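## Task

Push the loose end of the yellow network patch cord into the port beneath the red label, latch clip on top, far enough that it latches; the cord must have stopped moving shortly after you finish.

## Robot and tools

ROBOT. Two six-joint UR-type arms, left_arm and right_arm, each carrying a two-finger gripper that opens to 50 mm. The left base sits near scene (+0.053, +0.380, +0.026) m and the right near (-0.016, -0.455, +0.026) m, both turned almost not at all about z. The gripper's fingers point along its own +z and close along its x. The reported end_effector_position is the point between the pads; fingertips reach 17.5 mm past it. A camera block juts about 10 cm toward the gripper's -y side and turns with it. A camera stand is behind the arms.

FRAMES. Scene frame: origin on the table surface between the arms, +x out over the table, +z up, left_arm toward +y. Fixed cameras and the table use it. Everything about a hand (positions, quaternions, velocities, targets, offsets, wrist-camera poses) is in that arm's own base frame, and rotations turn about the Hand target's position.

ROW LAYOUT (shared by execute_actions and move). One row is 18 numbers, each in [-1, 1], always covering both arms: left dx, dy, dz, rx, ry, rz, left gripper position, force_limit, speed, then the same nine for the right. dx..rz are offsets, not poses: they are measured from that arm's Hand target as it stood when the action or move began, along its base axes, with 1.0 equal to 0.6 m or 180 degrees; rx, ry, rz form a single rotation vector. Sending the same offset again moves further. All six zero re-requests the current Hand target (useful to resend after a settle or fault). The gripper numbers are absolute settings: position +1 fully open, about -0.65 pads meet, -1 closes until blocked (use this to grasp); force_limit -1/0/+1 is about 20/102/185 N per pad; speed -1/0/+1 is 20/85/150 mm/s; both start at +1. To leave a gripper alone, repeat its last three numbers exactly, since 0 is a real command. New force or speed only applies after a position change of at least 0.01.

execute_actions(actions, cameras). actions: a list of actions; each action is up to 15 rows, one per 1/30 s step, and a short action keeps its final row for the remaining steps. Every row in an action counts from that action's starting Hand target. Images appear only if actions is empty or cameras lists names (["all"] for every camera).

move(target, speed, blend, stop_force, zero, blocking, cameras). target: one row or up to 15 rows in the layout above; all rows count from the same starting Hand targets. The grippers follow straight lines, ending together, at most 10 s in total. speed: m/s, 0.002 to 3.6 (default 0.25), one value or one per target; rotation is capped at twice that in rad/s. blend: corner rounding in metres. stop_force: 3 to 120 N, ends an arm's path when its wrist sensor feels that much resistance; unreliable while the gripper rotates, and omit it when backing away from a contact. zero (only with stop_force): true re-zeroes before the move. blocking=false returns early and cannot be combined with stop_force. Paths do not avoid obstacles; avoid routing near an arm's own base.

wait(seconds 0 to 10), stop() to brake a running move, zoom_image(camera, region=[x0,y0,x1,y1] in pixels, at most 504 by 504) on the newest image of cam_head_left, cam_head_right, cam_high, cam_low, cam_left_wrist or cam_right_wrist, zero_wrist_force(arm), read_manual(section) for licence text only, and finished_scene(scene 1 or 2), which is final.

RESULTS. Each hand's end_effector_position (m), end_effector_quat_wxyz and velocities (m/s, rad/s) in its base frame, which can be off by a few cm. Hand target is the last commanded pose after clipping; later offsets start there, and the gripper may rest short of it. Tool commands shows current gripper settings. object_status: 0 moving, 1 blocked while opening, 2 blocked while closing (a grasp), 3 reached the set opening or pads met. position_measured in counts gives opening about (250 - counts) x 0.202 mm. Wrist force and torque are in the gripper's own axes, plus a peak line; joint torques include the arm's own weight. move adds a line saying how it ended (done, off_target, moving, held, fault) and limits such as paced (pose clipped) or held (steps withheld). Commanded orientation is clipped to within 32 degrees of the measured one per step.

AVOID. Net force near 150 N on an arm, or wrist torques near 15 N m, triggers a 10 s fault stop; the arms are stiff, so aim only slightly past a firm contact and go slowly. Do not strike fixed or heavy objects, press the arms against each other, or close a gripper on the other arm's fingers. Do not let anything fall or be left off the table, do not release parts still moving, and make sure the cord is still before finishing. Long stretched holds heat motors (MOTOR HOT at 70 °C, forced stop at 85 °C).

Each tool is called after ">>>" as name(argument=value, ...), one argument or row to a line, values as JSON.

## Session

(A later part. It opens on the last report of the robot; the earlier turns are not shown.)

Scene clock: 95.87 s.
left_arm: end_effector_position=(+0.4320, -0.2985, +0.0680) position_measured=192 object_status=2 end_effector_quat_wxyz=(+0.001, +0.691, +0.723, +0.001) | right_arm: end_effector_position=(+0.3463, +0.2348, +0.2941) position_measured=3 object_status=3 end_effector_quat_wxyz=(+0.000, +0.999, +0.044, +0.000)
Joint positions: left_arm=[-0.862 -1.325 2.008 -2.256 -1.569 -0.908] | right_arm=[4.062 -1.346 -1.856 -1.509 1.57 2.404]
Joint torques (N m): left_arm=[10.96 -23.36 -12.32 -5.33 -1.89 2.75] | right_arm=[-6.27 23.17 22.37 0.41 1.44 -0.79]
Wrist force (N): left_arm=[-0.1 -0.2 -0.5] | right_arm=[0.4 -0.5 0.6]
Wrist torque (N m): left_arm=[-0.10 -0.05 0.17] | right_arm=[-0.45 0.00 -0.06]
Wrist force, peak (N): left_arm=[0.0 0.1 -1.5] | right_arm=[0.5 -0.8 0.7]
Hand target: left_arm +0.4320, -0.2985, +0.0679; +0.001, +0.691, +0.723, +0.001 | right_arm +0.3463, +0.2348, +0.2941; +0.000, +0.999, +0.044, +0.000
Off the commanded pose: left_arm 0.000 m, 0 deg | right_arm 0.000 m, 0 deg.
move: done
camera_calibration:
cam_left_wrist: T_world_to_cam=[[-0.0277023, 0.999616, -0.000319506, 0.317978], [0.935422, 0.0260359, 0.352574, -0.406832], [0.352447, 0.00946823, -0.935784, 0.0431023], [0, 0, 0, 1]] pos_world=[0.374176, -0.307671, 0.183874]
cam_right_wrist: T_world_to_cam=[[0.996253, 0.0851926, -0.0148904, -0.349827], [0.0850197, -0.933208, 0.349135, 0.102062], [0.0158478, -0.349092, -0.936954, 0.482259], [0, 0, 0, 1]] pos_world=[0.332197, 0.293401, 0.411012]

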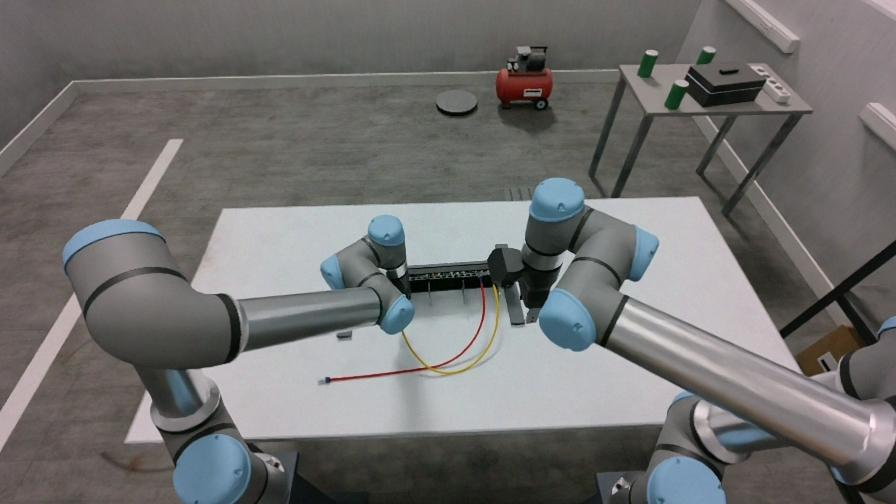

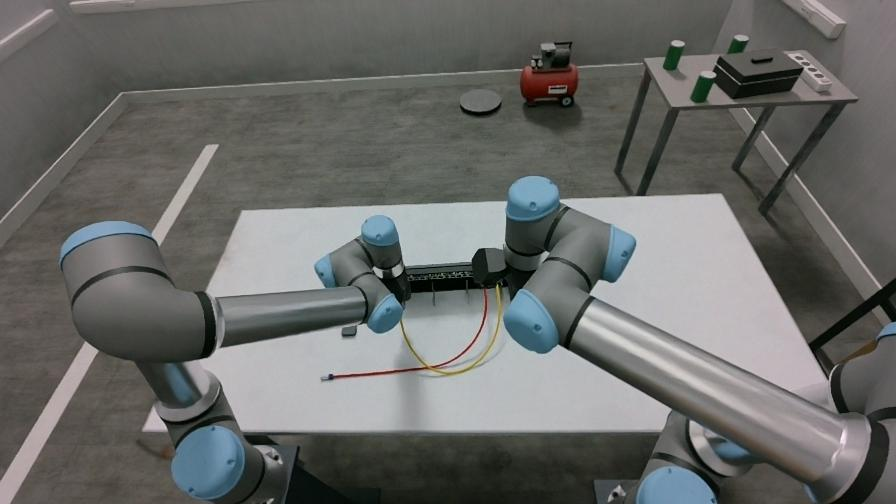

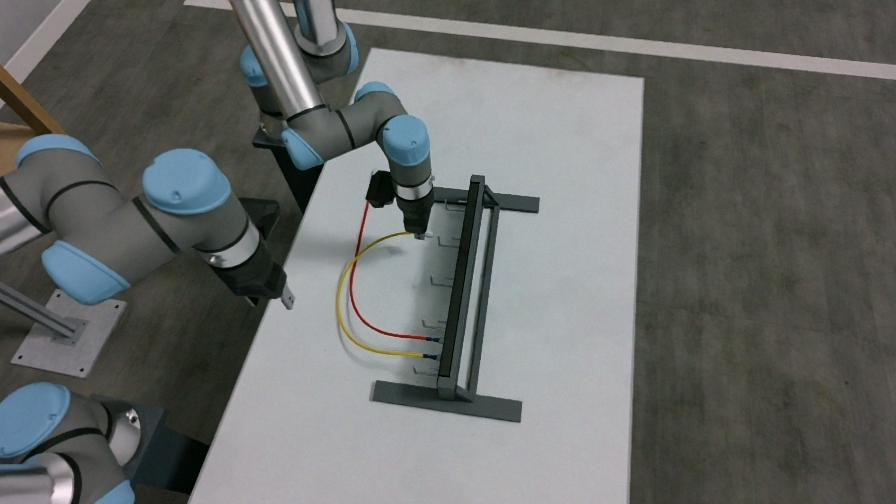

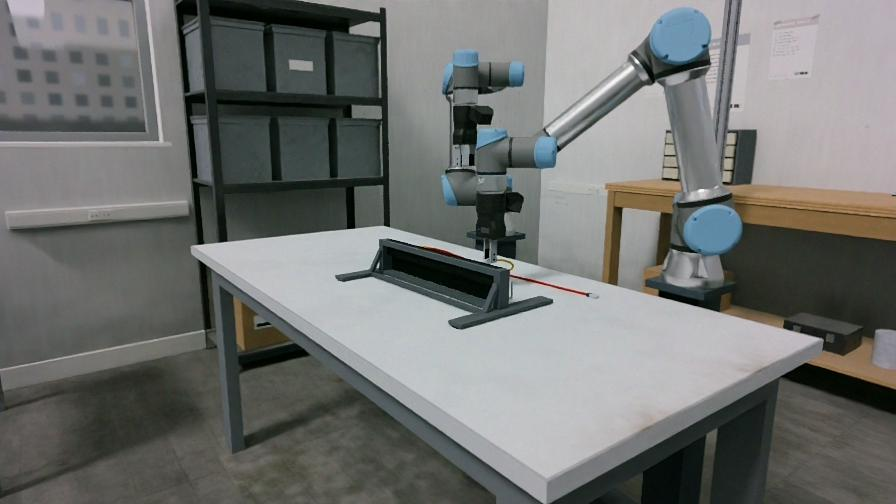

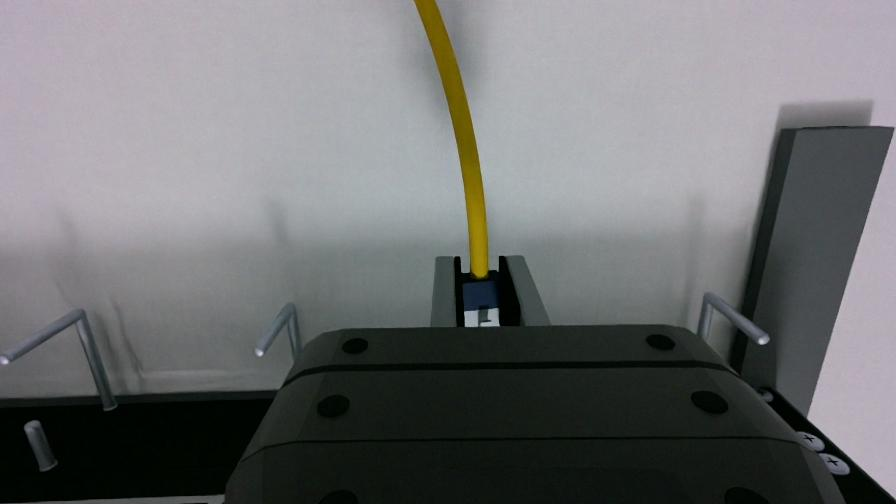

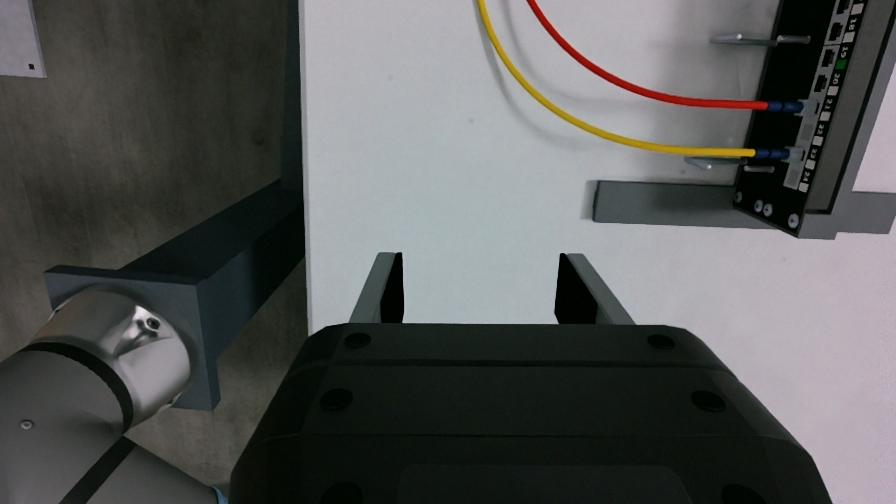

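>>> move(
  target=[
    [0.08,-0.001,0,0.0333,0,0,-1,-0.5,-0.8,0.05,0.05,0.05,-0.155,-0.347,0.6126,0,1,1],
    [0.0933,-0.0013,0,0.0333,0,0,-1,-0.5,-0.8,0.1295,0.287,-0.29,-0.155,-0.347,0.6126,0,1,1],
  ],
  speed=[0.25,0.12],
  cameras=["all"],
)

>>> zoom_image(
  camera="cam_right_wrist",
  region=[360, 190, 540, 310],
)

>>> zoom_image(
  camera="cam_left_wrist",
  region=[430, 240, 530, 330],
)

Scene clock: 117.50 s.
left_arm: end_effector_position=(+0.4880, -0.2993, +0.0679) position_measured=192 object_status=2 end_effector_quat_wxyz=(-0.035, +0.690, +0.722, +0.039) | right_arm: end_effector_position=(+0.4240, +0.4070, +0.1202) position_measured=152 object_status=3 end_effector_quat_wxyz=(+0.213, +0.390, +0.787, +0.427)
Joint positions: left_arm=[-0.819 -1.206 1.822 -2.112 -1.498 -0.867] | right_arm=[4.34 -1.968 -2.425 0.6 1.116 0.321]
Joint torques (N m): left_arm=[11.07 -28.75 -26.76 -0.43 2.15 2.56] | right_arm=[-7.15 22.05 17.47 7.51 1.31 -0.43]
Wrist force (N): left_arm=[0.0 0.0 -0.6] | right_arm=[0.2 -0.6 0.1]
Wrist torque (N m): left_arm=[-0.05 -0.10 0.17] | right_arm=[-0.13 -0.03 -0.04]
Wrist force, peak (N): left_arm=[0.1 0.2 -0.9] | right_arm=[0.3 -1.1 1.1]
Hand target: left_arm +0.4880, -0.2993, +0.0679; -0.035, +0.690, +0.722, +0.039 | right_arm +0.4240, +0.4070, +0.1201; +0.213, +0.390, +0.787, +0.427
Off the commanded pose: left_arm 0.000 m, 0 deg | right_arm 0.000 m, 0 deg.
move: done
camera_calibration:
cam_left_wrist: T_world_to_cam=[[-0.0276867, 0.994193, 0.103989, 0.311563], [0.935422, -0.0109104, 0.353364, -0.470243], [0.352446, 0.107057, -0.929688, 0.0519965], [0, 0, 0, 1]] pos_world=[0.430176, -0.320451, 0.182109]
cam_right_wrist: T_world_to_cam=[[-0.592965, 0.805176, -0.00917131, -0.0643364], [0.169474, 0.135926, 0.976116, -0.229444], [0.787192, 0.577249, -0.217056, -0.412439], [0, 0, 0, 1]] pos_world=[0.325404, 0.321069, 0.133852]

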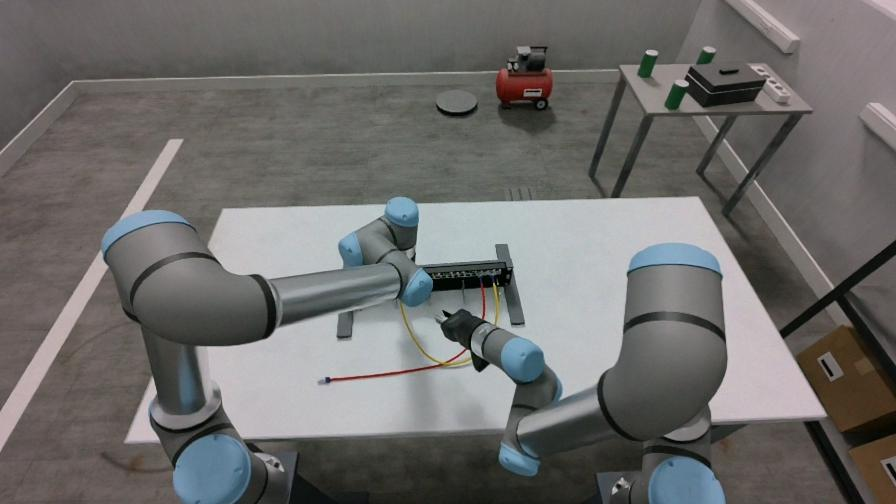

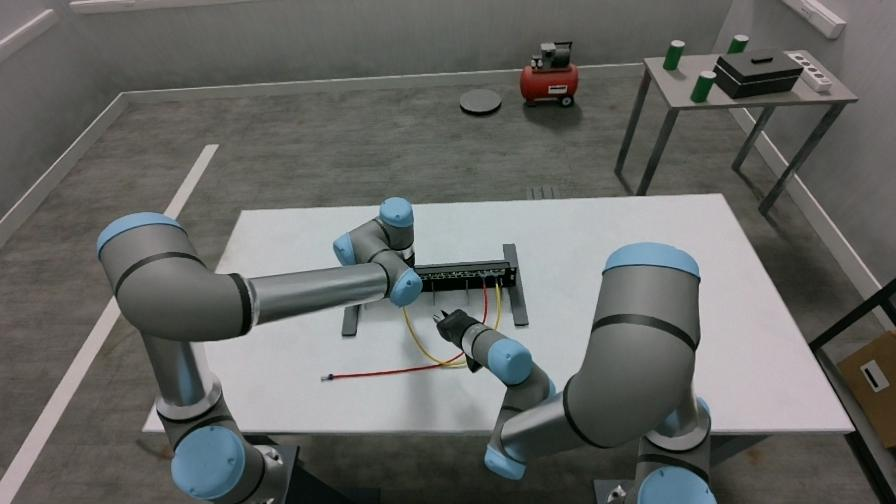

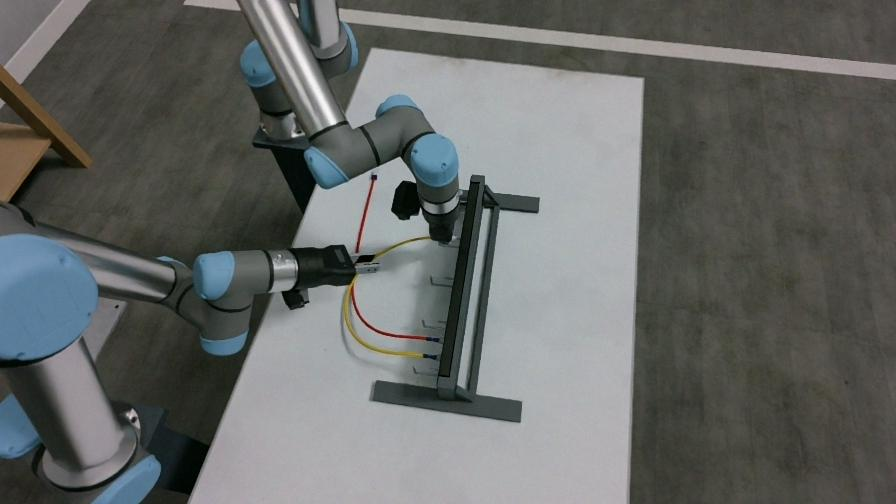

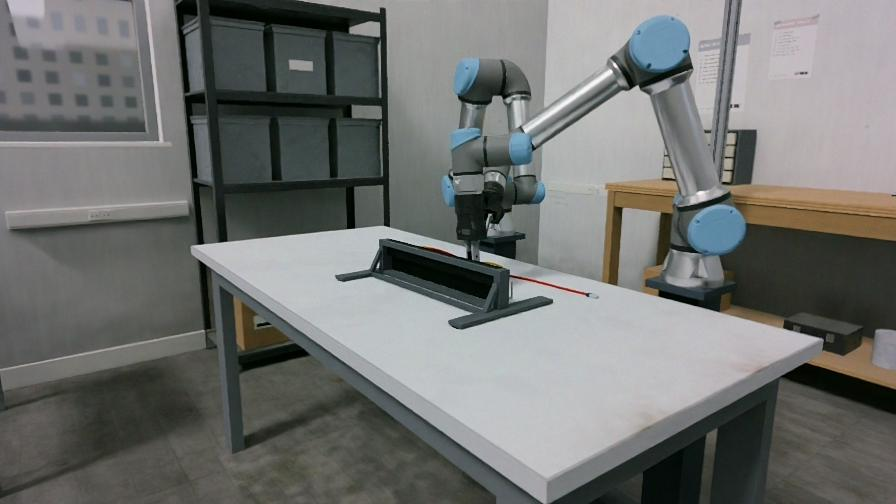

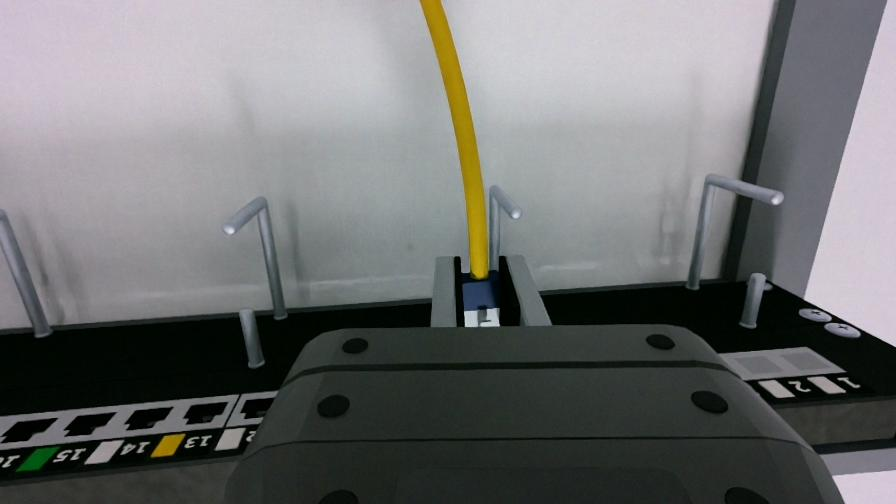

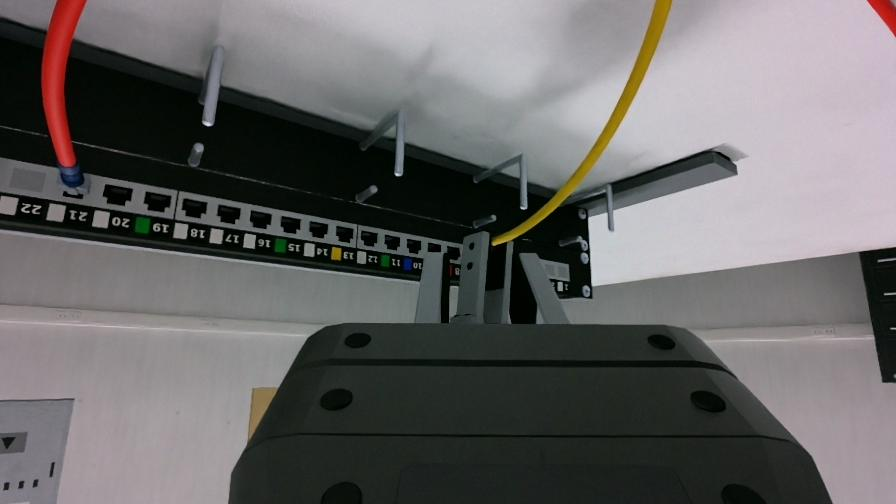

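Scaled by 2.800 from the camera's 896x504 image, which has a finer 1280x720 frame.

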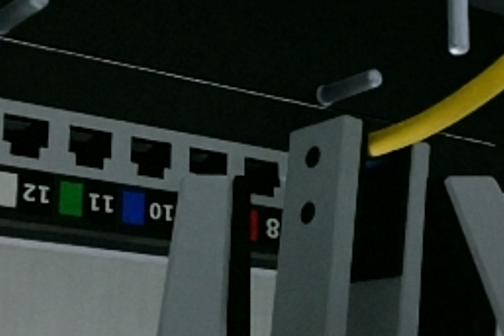

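Scaled by 5.040 from the camera's 896x504 image, which has a finer 1280x720 frame.

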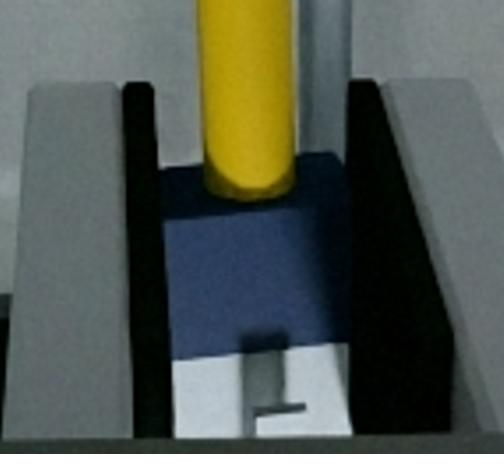

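>>> zoom_image(
  camera="cam_right_wrist",
  region=[420, 225, 500, 285],
)

Scaled by 6.300 from the camera's 896x504 image, which has a finer 1280x720 frame.

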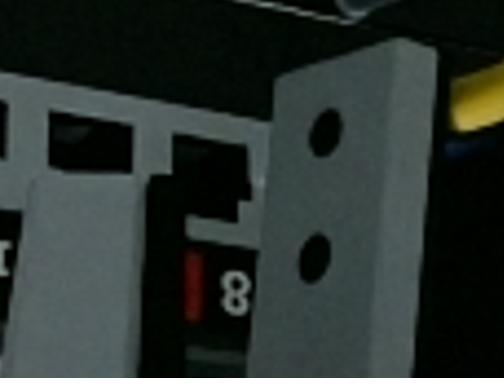

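>>> move(
  target=[0,0,0,0,0,0,-1,-0.5,-0.8,0.0167,-0.025,0,-0.0208,-0.0327,0.0607,0,1,1],
  cameras=["cam_right_wrist"],
)

>>> zoom_image(
  camera="cam_right_wrist",
  region=[400, 205, 480, 265],
)

Scene clock: 131.33 s.
left_arm: end_effector_position=(+0.4880, -0.2993, +0.0679) position_measured=192 object_status=2 end_effector_quat_wxyz=(-0.035, +0.690, +0.722, +0.039) | right_arm: end_effector_position=(+0.4340, +0.3920, +0.1201) position_measured=152 object_status=3 end_effector_quat_wxyz=(+0.224, +0.284, +0.822, +0.439)
Joint positions: left_arm=[-0.819 -1.206 1.822 -2.112 -1.498 -0.867] | right_arm=[4.233 -2.009 -2.435 0.738 1.293 0.033]
Joint torques (N m): left_arm=[11.67 -27.7 -26.59 -0.29 2.21 2.69] | right_arm=[-7.07 22.11 16.66 7.51 1.5 -1.18]
Wrist force (N): left_arm=[0.2 0.2 -0.6] | right_arm=[0.3 -0.6 0.2]
Wrist torque (N m): left_arm=[-0.02 -0.13 0.18] | right_arm=[-0.11 0.00 0.07]
Wrist force, peak (N): left_arm=[0.3 0.2 -0.8] | right_arm=[-2.4 -0.3 -0.1]
Hand target: left_arm +0.4880, -0.2993, +0.0679; -0.035, +0.690, +0.722, +0.039 | right_arm +0.4341, +0.3920, +0.1201; +0.224, +0.284, +0.823, +0.439
Off the commanded pose: left_arm 0.000 m, 0 deg | right_arm 0.000 m, 0 deg.
move: done
camera_calibration:
cam_right_wrist: T_world_to_cam=[[-0.72741, 0.674587, -0.125726, 0.077161], [0.0350071, 0.219463, 0.974993, -0.203343], [0.68531, 0.704818, -0.183255, -0.421521], [0, 0, 0, 1]] pos_world=[0.352119, 0.28967, 0.130713]
Images, in order (width x height): cam_right_wrist 896x504.

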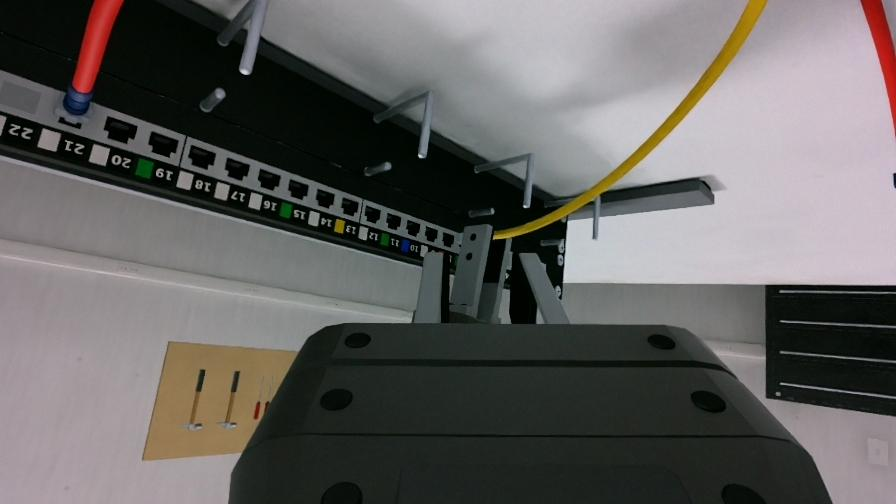

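Scaled by 6.300 from the camera's 896x504 image, which has a finer 1280x720 frame.

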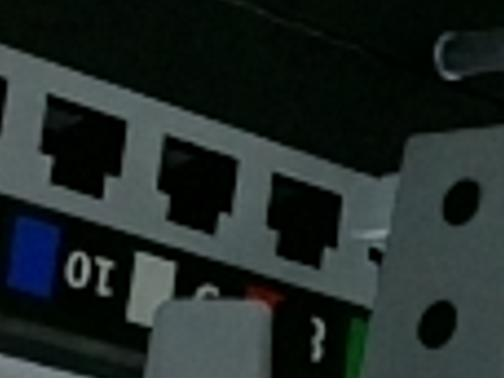

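>>> move(
  target=[
    [0,-0.009,0,0,0,0,-1,-0.5,-0.8,0,0,0,0,0,0,0,1,1],
    [0.0067,-0.009,0,0,0,0,-1,-0.5,-0.8,0,0,0,0,0,0,0,1,1],
  ],
  speed=0.02,
  stop_force=5,
  cameras=["cam_right_wrist"],
)

>>> zoom_image(
  camera="cam_right_wrist",
  region=[400, 205, 480, 265],
)

>>> zoom_image(
  camera="cam_right_wrist",
  region=[428, 222, 468, 252],
)

Scene clock: 142.30 s.
left_arm: end_effector_position=(+0.4920, -0.3047, +0.0679) position_measured=192 object_status=2 end_effector_quat_wxyz=(-0.035, +0.690, +0.722, +0.039) | right_arm: end_effector_position=(+0.4341, +0.3920, +0.1201) position_measured=152 object_status=3 end_effector_quat_wxyz=(+0.224, +0.284, +0.823, +0.439)
Joint positions: left_arm=[-0.821 -1.193 1.803 -2.105 -1.498 -0.868] | right_arm=[4.233 -2.009 -2.435 0.738 1.293 0.032]
Joint torques (N m): left_arm=[11.37 -28.79 -26.86 -0.28 1.68 2.43] | right_arm=[-6.79 22.56 16.83 7.4 1.58 -1.14]
Wrist force (N): left_arm=[0.2 0.2 -0.5] | right_arm=[0.3 -0.6 0.1]
Wrist torque (N m): left_arm=[-0.03 -0.15 0.17] | right_arm=[-0.11 -0.01 0.07]
Wrist force, peak (N): left_arm=[0.4 0.3 -0.8] | right_arm=[0.4 -0.8 -0.3]
Hand target: left_arm +0.4920, -0.3047, +0.0679; -0.035, +0.690, +0.722, +0.039 | right_arm +0.4341, +0.3920, +0.1201; +0.224, +0.284, +0.823, +0.439
Off the commanded pose: left_arm 0.000 m, 0 deg | right_arm 0.000 m, 0 deg.
move: done
camera_calibration:
cam_right_wrist: T_world_to_cam=[[-0.727644, 0.67432, -0.125809, 0.0774036], [0.034792, 0.219451, 0.975003, -0.203269], [0.685073, 0.705077, -0.183143, -0.421595], [0, 0, 0, 1]] pos_world=[0.352218, 0.28967, 0.130713]
Images, in order (width x height): cam_right_wrist 896x504.

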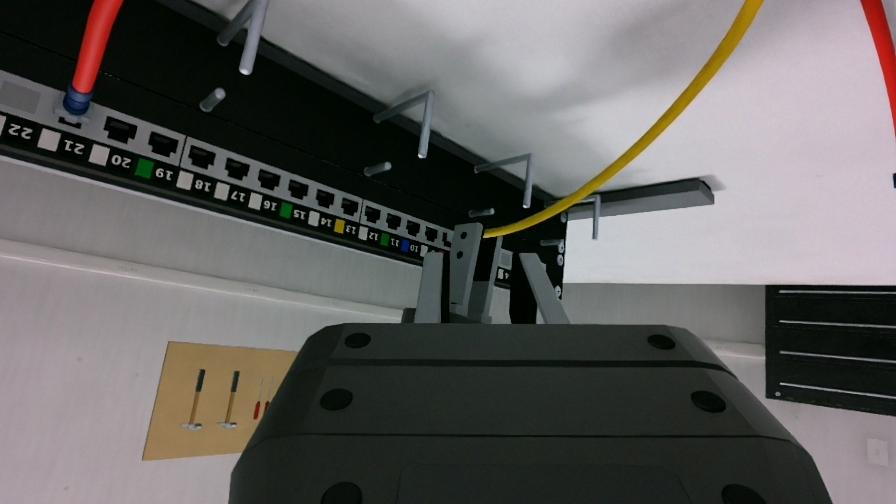

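Scaled by 6.300 from the camera's 896x504 image, which has a finer 1280x720 frame.

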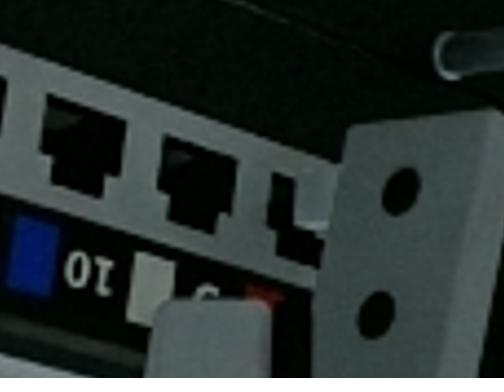

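Scaled by 12.600 from the camera's 896x504 image, which has a finer 1280x720 frame.

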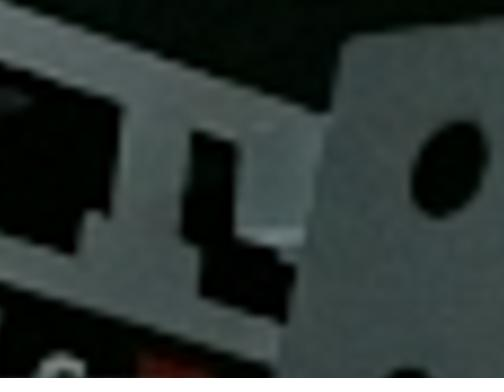

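>>> move(
  target=[0.03,0.0013,0,0,0,0,-1,-0.5,-0.8,0,0,0,0,0,0,0,1,1],
  speed=0.008,
  stop_force=6,
  cameras=["cam_right_wrist"],
)

>>> zoom_image(
  camera="cam_right_wrist",
  region=[428, 222, 468, 252],
)

Scene clock: 148.93 s.
left_arm: end_effector_position=(+0.4983, -0.3044, +0.0679) position_measured=192 object_status=2 end_effector_quat_wxyz=(-0.035, +0.690, +0.722, +0.039) | right_arm: end_effector_position=(+0.4341, +0.3920, +0.1201) position_measured=152 object_status=3 end_effector_quat_wxyz=(+0.224, +0.284, +0.823, +0.439)
Joint positions: left_arm=[-0.812 -1.183 1.787 -2.101 -1.497 -0.86] | right_arm=[4.233 -2.009 -2.435 0.738 1.293 0.032]
Joint torques (N m): left_arm=[-10.44 -54.61 -13.78 -5.87 2.7 -2.12] | right_arm=[-6.99 22.43 16.45 7.42 1.54 -1.1]
Wrist force (N): left_arm=[1.2 -3.7 -1.4] | right_arm=[0.2 -0.6 0.0]
Wrist torque (N m): left_arm=[-0.11 -0.13 0.16] | right_arm=[-0.12 0.01 0.07]
Wrist force, peak (N): left_arm=[1.1 -10.3 -1.6] | right_arm=[0.1 -0.8 -0.3]
Hand target: left_arm +0.4983, -0.3044, +0.0679; -0.035, +0.690, +0.722, +0.039 (not the last commanded pose) | right_arm +0.4341, +0.3920, +0.1201; +0.224, +0.284, +0.823, +0.439
Off the commanded pose: left_arm 0.012 m, 0 deg | right_arm 0.000 m, 0 deg.
move: contact (left_arm)
camera_calibration:
cam_right_wrist: T_world_to_cam=[[-0.727644, 0.67432, -0.125809, 0.0774036], [0.034792, 0.219451, 0.975003, -0.203269], [0.685073, 0.705077, -0.183143, -0.421595], [0, 0, 0, 1]] pos_world=[0.352218, 0.28967, 0.130713]
Images, in order (width x height): cam_right_wrist 896x504.

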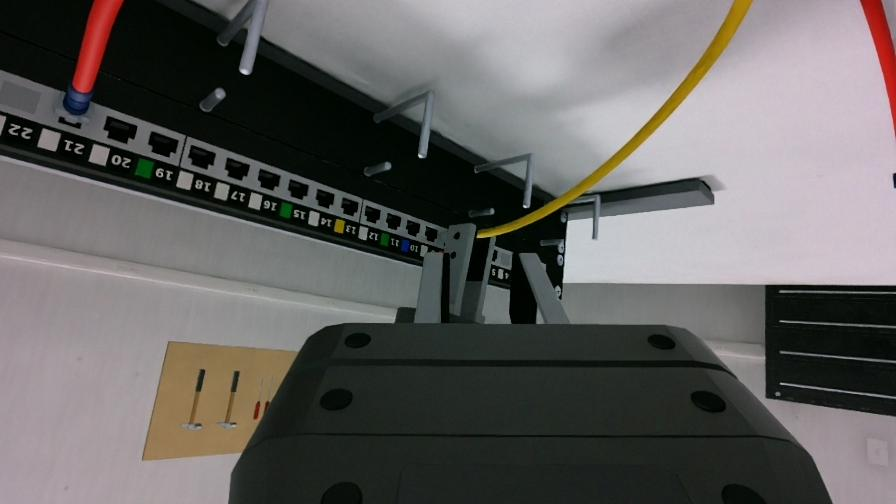

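Scaled by 12.600 from the camera's 896x504 image, which has a finer 1280x720 frame.

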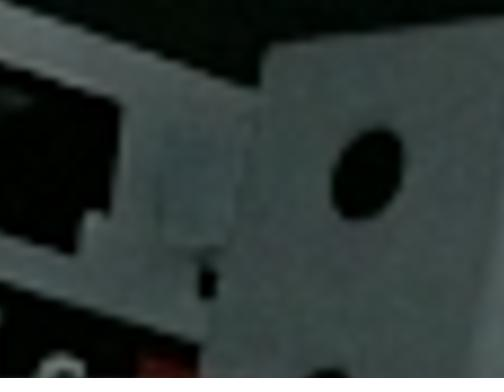

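>>> move(
  target=[-0.004,0.0037,-0.0008,0,0,0,-1,-0.5,-0.8,0,0,0,0,0,0,0,1,1],
  speed=0.02,
)

>>> move(
  target=[0.03,0.0013,0,0,0,0,-1,-0.5,-0.8,0,0,0,0,0,0,0,1,1],
  speed=0.008,
  stop_force=6,
  cameras=["cam_right_wrist"],
)

>>> zoom_image(
  camera="cam_right_wrist",
  region=[428, 222, 468, 252],
)

Scene clock: 156.13 s.
left_arm: end_effector_position=(+0.4959, -0.3023, +0.0674) position_measured=192 object_status=2 end_effector_quat_wxyz=(-0.035, +0.690, +0.722, +0.039) | right_arm: end_effector_position=(+0.4341, +0.3920, +0.1201) position_measured=152 object_status=3 end_effector_quat_wxyz=(+0.224, +0.284, +0.823, +0.439)
Joint positions: left_arm=[-0.813 -1.188 1.797 -2.105 -1.497 -0.861] | right_arm=[4.233 -2.009 -2.435 0.738 1.293 0.032]
Joint torques (N m): left_arm=[-10.65 -54.18 -12.99 -5.03 1.06 -2.2] | right_arm=[-7.07 22.84 17.07 7.33 1.59 -1.03]
Wrist force (N): left_arm=[0.1 0.3 -0.3] | right_arm=[-0.1 -0.3 0.1]
Wrist torque (N m): left_arm=[0.00 -0.13 0.17] | right_arm=[-0.08 0.07 0.06]
Wrist force, peak (N): left_arm=[1.4 -4.0 -1.5] | right_arm=[0.3 -0.8 0.1]
Hand target: left_arm +0.4959, -0.3022, +0.0674; -0.035, +0.690, +0.722, +0.039 | right_arm +0.4341, +0.3920, +0.1201; +0.224, +0.284, +0.823, +0.439
Off the commanded pose: left_arm 0.000 m, 0 deg | right_arm 0.000 m, 0 deg.
move: done

Scene clock: 157.77 s.
left_arm: end_effector_position=(+0.4991, -0.3021, +0.0674) position_measured=192 object_status=2 end_effector_quat_wxyz=(-0.035, +0.690, +0.722, +0.039) | right_arm: end_effector_position=(+0.4341, +0.3920, +0.1201) position_measured=152 object_status=3 end_effector_quat_wxyz=(+0.224, +0.284, +0.823, +0.439)
Joint positions: left_arm=[-0.809 -1.183 1.79 -2.103 -1.497 -0.856] | right_arm=[4.233 -2.009 -2.435 0.738 1.293 0.032]
Joint torques (N m): left_arm=[-7.61 -54.72 -12.31 -4.61 3.12 -2.05] | right_arm=[-6.6 22.93 16.54 7.47 1.59 -1.14]
Wrist force (N): left_arm=[-3.3 -3.1 -1.5] | right_arm=[0.2 -0.5 0.0]
Wrist torque (N m): left_arm=[-0.10 -0.19 0.25] | right_arm=[-0.11 0.01 0.07]
Wrist force, peak (N): left_arm=[-4.1 -9.4 -1.4] | right_arm=[0.1 -0.9 0.1]
Hand target: left_arm +0.4991, -0.3021, +0.0674; -0.035, +0.690, +0.722, +0.039 (not the last commanded pose) | right_arm +0.4341, +0.3920, +0.1201; +0.224, +0.284, +0.823, +0.439
Off the commanded pose: left_arm 0.015 m, 0 deg | right_arm 0.000 m, 0 deg.
move: contact (left_arm)
camera_calibration:
cam_right_wrist: T_world_to_cam=[[-0.727644, 0.67432, -0.125809, 0.0774036], [0.034792, 0.219451, 0.975003, -0.203269], [0.685073, 0.705077, -0.183143, -0.421595], [0, 0, 0, 1]] pos_world=[0.352218, 0.28967, 0.130713]
Images, in order (width x height): cam_right_wrist 896x504.

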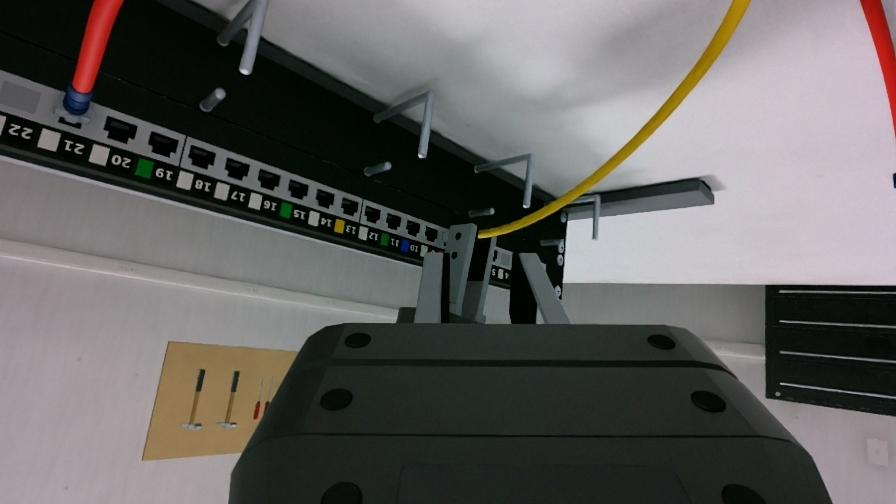

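Scaled by 12.600 from the camera's 896x504 image, which has a finer 1280x720 frame.

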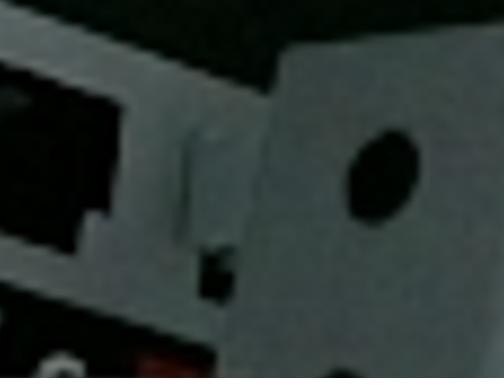

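>>> move(
  target=[-0.004,-0.001,0,0,0,0,-1,-0.5,-0.8,0,0,0,0,0,0,0,1,1],
  speed=0.02,
)

>>> move(
  target=[0.03,0.0013,0,0,0,0,-1,-0.5,-0.8,0,0,0,0,0,0,0,1,1],
  speed=0.008,
  stop_force=6,
  cameras=["cam_right_wrist"],
)

>>> zoom_image(
  camera="cam_right_wrist",
  region=[428, 222, 468, 252],
)

Scene clock: 162.90 s.
left_arm: end_effector_position=(+0.4968, -0.3027, +0.0674) position_measured=192 object_status=2 end_effector_quat_wxyz=(-0.035, +0.690, +0.722, +0.039) | right_arm: end_effector_position=(+0.4341, +0.3920, +0.1201) position_measured=152 object_status=3 end_effector_quat_wxyz=(+0.224, +0.284, +0.823, +0.439)
Joint positions: left_arm=[-0.812 -1.187 1.794 -2.104 -1.497 -0.86] | right_arm=[4.233 -2.009 -2.435 0.738 1.293 0.032]
Joint torques (N m): left_arm=[-10.38 -57.06 -12.73 -5.03 -1.75 -1.99] | right_arm=[-6.92 23.32 17.02 7.34 1.5 -1]
Wrist force (N): left_arm=[0.2 0.2 -0.4] | right_arm=[0.2 -0.5 0.3]
Wrist torque (N m): left_arm=[-0.02 -0.14 0.16] | right_arm=[-0.11 0.01 0.06]
Wrist force, peak (N): left_arm=[-3.6 -3.6 -1.6] | right_arm=[0.4 -0.8 0.2]
Hand target: left_arm +0.4967, -0.3027, +0.0674; -0.035, +0.690, +0.722, +0.039 | right_arm +0.4341, +0.3920, +0.1201; +0.224, +0.284, +0.823, +0.439
Off the commanded pose: left_arm 0.000 m, 0 deg | right_arm 0.000 m, 0 deg.
move: done

Scene clock: 164.47 s.
left_arm: end_effector_position=(+0.4992, -0.3026, +0.0674) position_measured=192 object_status=2 end_effector_quat_wxyz=(-0.035, +0.690, +0.722, +0.039) | right_arm: end_effector_position=(+0.4341, +0.3920, +0.1201) position_measured=152 object_status=3 end_effector_quat_wxyz=(+0.224, +0.284, +0.823, +0.439)
Joint positions: left_arm=[-0.809 -1.183 1.788 -2.103 -1.497 -0.857] | right_arm=[4.233 -2.009 -2.435 0.738 1.293 0.032]
Joint torques (N m): left_arm=[-9.47 -54.58 -12.88 -5.29 1.12 -2.13] | right_arm=[-7.07 23.04 16.78 7.48 1.6 -0.99]
Wrist force (N): left_arm=[0.2 -2.5 -1.7] | right_arm=[-0.1 -0.5 0.0]
Wrist torque (N m): left_arm=[-0.10 -0.12 0.16] | right_arm=[-0.10 0.06 0.06]
Wrist force, peak (N): left_arm=[0.7 -8.7 -2.0] | right_arm=[0.3 -0.8 0.0]
Hand target: left_arm +0.4992, -0.3026, +0.0674; -0.035, +0.690, +0.722, +0.039 (not the last commanded pose) | right_arm +0.4341, +0.3920, +0.1201; +0.224, +0.284, +0.823, +0.439
Off the commanded pose: left_arm 0.016 m, 0 deg | right_arm 0.000 m, 0 deg.
move: contact (left_arm)
camera_calibration:
cam_right_wrist: T_world_to_cam=[[-0.727644, 0.67432, -0.125809, 0.0774036], [0.034792, 0.219451, 0.975003, -0.203269], [0.685073, 0.705077, -0.183143, -0.421595], [0, 0, 0, 1]] pos_world=[0.352218, 0.28967, 0.130713]
Images, in order (width x height): cam_right_wrist 896x504.

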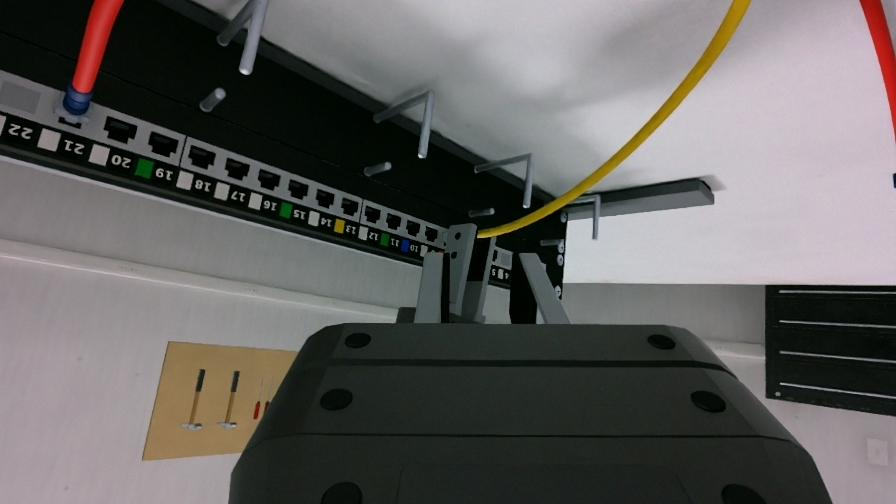

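Scaled by 12.600 from the camera's 896x504 image, which has a finer 1280x720 frame.

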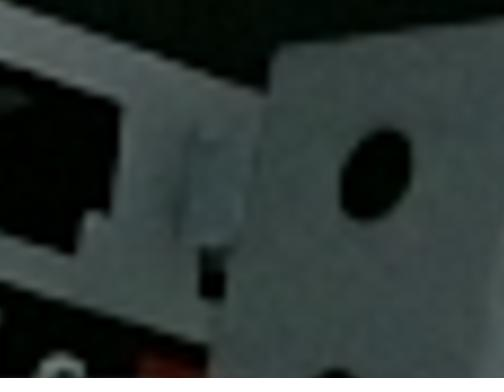

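>>> move(
  target=[-0.003,0,-0.0007,0,0,0,-1,-0.5,-0.8,0,0,0,0,0,0,0,1,1],
  speed=0.02,
)

>>> move(
  target=[0.03,0.0013,0,0,0,0,-1,-0.5,-0.8,0,0,0,0,0,0,0,1,1],
  speed=0.008,
  stop_force=6,
)

Scene clock: 168.90 s.
left_arm: end_effector_position=(+0.4975, -0.3026, +0.0670) position_measured=192 object_status=2 end_effector_quat_wxyz=(-0.035, +0.690, +0.722, +0.039) | right_arm: end_effector_position=(+0.4341, +0.3920, +0.1201) position_measured=152 object_status=3 end_effector_quat_wxyz=(+0.224, +0.284, +0.823, +0.439)
Joint positions: left_arm=[-0.811 -1.185 1.793 -2.105 -1.497 -0.859] | right_arm=[4.233 -2.009 -2.435 0.738 1.293 0.032]
Joint torques (N m): left_arm=[-10.49 -54.96 -12.5 -5.01 -1.76 -2.14] | right_arm=[-7.18 23.32 16.84 7.43 1.41 -1]
Wrist force (N): left_arm=[0.0 0.1 -0.6] | right_arm=[0.3 -0.5 0.1]
Wrist torque (N m): left_arm=[-0.04 -0.11 0.17] | right_arm=[-0.10 0.00 0.06]
Wrist force, peak (N): left_arm=[0.3 -2.8 -2.2] | right_arm=[0.0 -0.9 0.1]
Hand target: left_arm +0.4974, -0.3026, +0.0670; -0.035, +0.690, +0.722, +0.039 | right_arm +0.4341, +0.3920, +0.1201; +0.224, +0.284, +0.823, +0.439
Off the commanded pose: left_arm 0.000 m, 0 deg | right_arm 0.000 m, 0 deg.
move: done

Scene clock: 170.37 s.
left_arm: end_effector_position=(+0.4992, -0.3026, +0.0671) position_measured=192 object_status=2 end_effector_quat_wxyz=(-0.035, +0.690, +0.722, +0.038) | right_arm: end_effector_position=(+0.4341, +0.3920, +0.1201) position_measured=152 object_status=3 end_effector_quat_wxyz=(+0.224, +0.284, +0.823, +0.439)
Joint positions: left_arm=[-0.809 -1.182 1.789 -2.104 -1.497 -0.857] | right_arm=[4.233 -2.009 -2.435 0.738 1.293 0.032]
Joint torques (N m): left_arm=[-9.87 -53.97 -12.03 -5.41 2.14 -2.17] | right_arm=[-6.72 23.51 16.64 7.47 1.47 -1.04]
Wrist force (N): left_arm=[0.5 -3.1 -3.4] | right_arm=[-0.2 -0.5 0.0]
Wrist torque (N m): left_arm=[-0.15 -0.09 0.14] | right_arm=[-0.10 0.07 0.06]
Wrist force, peak (N): left_arm=[0.4 -9.4 -4.1] | right_arm=[0.2 -0.8 0.1]
Hand target: left_arm +0.4992, -0.3026, +0.0671; -0.035, +0.690, +0.722, +0.038 (not the last commanded pose) | right_arm +0.4341, +0.3920, +0.1201; +0.224, +0.284, +0.823, +0.439
Off the commanded pose: left_arm 0.016 m, 0 deg | right_arm 0.000 m, 0 deg.
move: contact (left_arm)

>>> move(
  target=[-0.003,0,0.0017,0,0,0,-1,-0.5,-0.8,0,0,0,0,0,0,0,1,1],
  speed=0.02,
)

>>> move(
  target=[0.03,0.0013,0,0,0,0,-1,-0.5,-0.8,0,0,0,0,0,0,0,1,1],
  speed=0.008,
  stop_force=6,
  cameras=["cam_right_wrist","cam_left_wrist"],
)

>>> zoom_image(
  camera="cam_right_wrist",
  region=[428, 222, 468, 252],
)

>>> zoom_image(
  camera="cam_left_wrist",
  region=[430, 240, 530, 330],
)

Scene clock: 175.60 s.
left_arm: end_effector_position=(+0.4975, -0.3026, +0.0680) position_measured=192 object_status=2 end_effector_quat_wxyz=(-0.035, +0.690, +0.722, +0.038) | right_arm: end_effector_position=(+0.4341, +0.3920, +0.1201) position_measured=152 object_status=3 end_effector_quat_wxyz=(+0.224, +0.284, +0.823, +0.439)
Joint positions: left_arm=[-0.811 -1.186 1.792 -2.103 -1.497 -0.859] | right_arm=[4.233 -2.009 -2.435 0.738 1.293 0.032]
Joint torques (N m): left_arm=[-10.82 -55.23 -13.1 -0.24 -1.89 -2.11] | right_arm=[-6.73 23.58 16.19 7.47 1.46 -0.89]
Wrist force (N): left_arm=[0.5 0.4 -0.6] | right_arm=[0.2 -0.6 0.0]
Wrist torque (N m): left_arm=[0.01 -0.19 0.16] | right_arm=[-0.11 0.00 0.07]
Wrist force, peak (N): left_arm=[0.5 -3.3 -3.7] | right_arm=[0.3 -0.9 0.1]
Hand target: left_arm +0.4974, -0.3026, +0.0681; -0.035, +0.690, +0.722, +0.038 | right_arm +0.4341, +0.3920, +0.1201; +0.224, +0.284, +0.823, +0.439
Off the commanded pose: left_arm 0.000 m, 0 deg | right_arm 0.000 m, 0 deg.
move: done

Scene clock: 176.97 s.
left_arm: end_effector_position=(+0.4984, -0.3027, +0.0682) position_measured=192 object_status=2 end_effector_quat_wxyz=(-0.035, +0.690, +0.722, +0.038) | right_arm: end_effector_position=(+0.4341, +0.3920, +0.1201) position_measured=152 object_status=3 end_effector_quat_wxyz=(+0.224, +0.284, +0.823, +0.439)
Joint positions: left_arm=[-0.81 -1.185 1.79 -2.102 -1.497 -0.858] | right_arm=[4.233 -2.009 -2.435 0.738 1.293 0.032]
Joint torques (N m): left_arm=[-9.67 -55.99 -13.37 -5.72 1.69 -2.08] | right_arm=[-6.99 23.37 16.21 7.42 1.42 -0.94]
Wrist force (N): left_arm=[0.7 -3.2 -0.2] | right_arm=[0.2 -0.3 0.0]
Wrist torque (N m): left_arm=[-0.11 -0.15 0.16] | right_arm=[-0.07 0.01 0.07]
Wrist force, peak (N): left_arm=[0.0 -9.3 -0.5] | right_arm=[0.1 -0.8 0.1]
Hand target: left_arm +0.4984, -0.3027, +0.0682; -0.035, +0.690, +0.722, +0.038 (not the last commanded pose) | right_arm +0.4341, +0.3920, +0.1201; +0.224, +0.284, +0.823, +0.439
Off the commanded pose: left_arm 0.017 m, 0 deg | right_arm 0.000 m, 0 deg.
move: contact (left_arm)
camera_calibration:
cam_left_wrist: T_world_to_cam=[[-0.0273815, 0.994256, 0.103461, 0.315075], [0.935468, -0.0109954, 0.35324, -0.480174], [0.352349, 0.106457, -0.929794, 0.0489227], [0, 0, 0, 1]] pos_world=[0.440577, -0.323753, 0.182507]
cam_right_wrist: T_world_to_cam=[[-0.727644, 0.67432, -0.125809, 0.0774036], [0.034792, 0.219451, 0.975003, -0.203269], [0.685073, 0.705077, -0.183143, -0.421595], [0, 0, 0, 1]] pos_world=[0.352218, 0.28967, 0.130713]
Images, in order (width x height): cam_left_wrist 896x504, cam_right_wrist 896x504.

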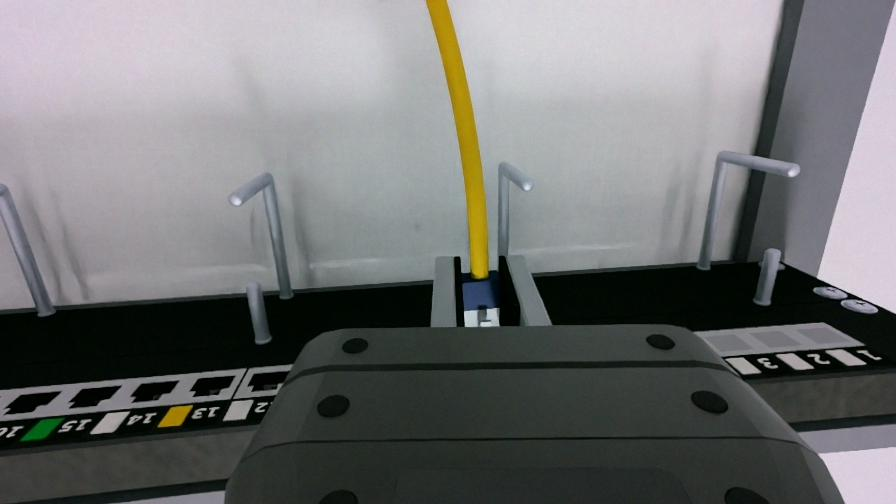

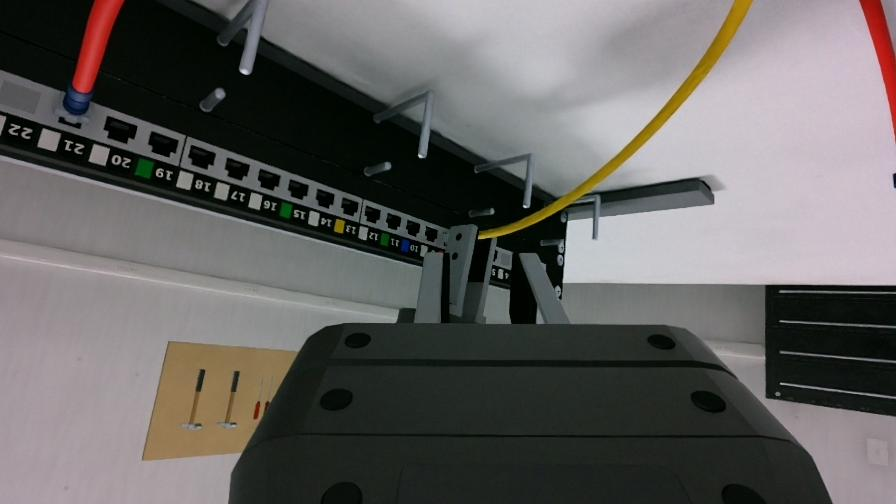

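Scaled by 12.600 from the camera's 896x504 image, which has a finer 1280x720 frame.

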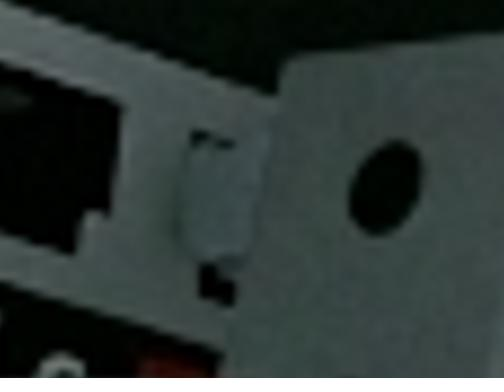

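Scaled by 5.040 from the camera's 896x504 image, which has a finer 1280x720 frame.

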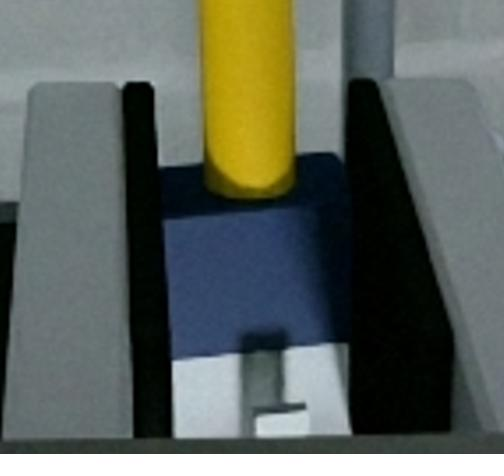

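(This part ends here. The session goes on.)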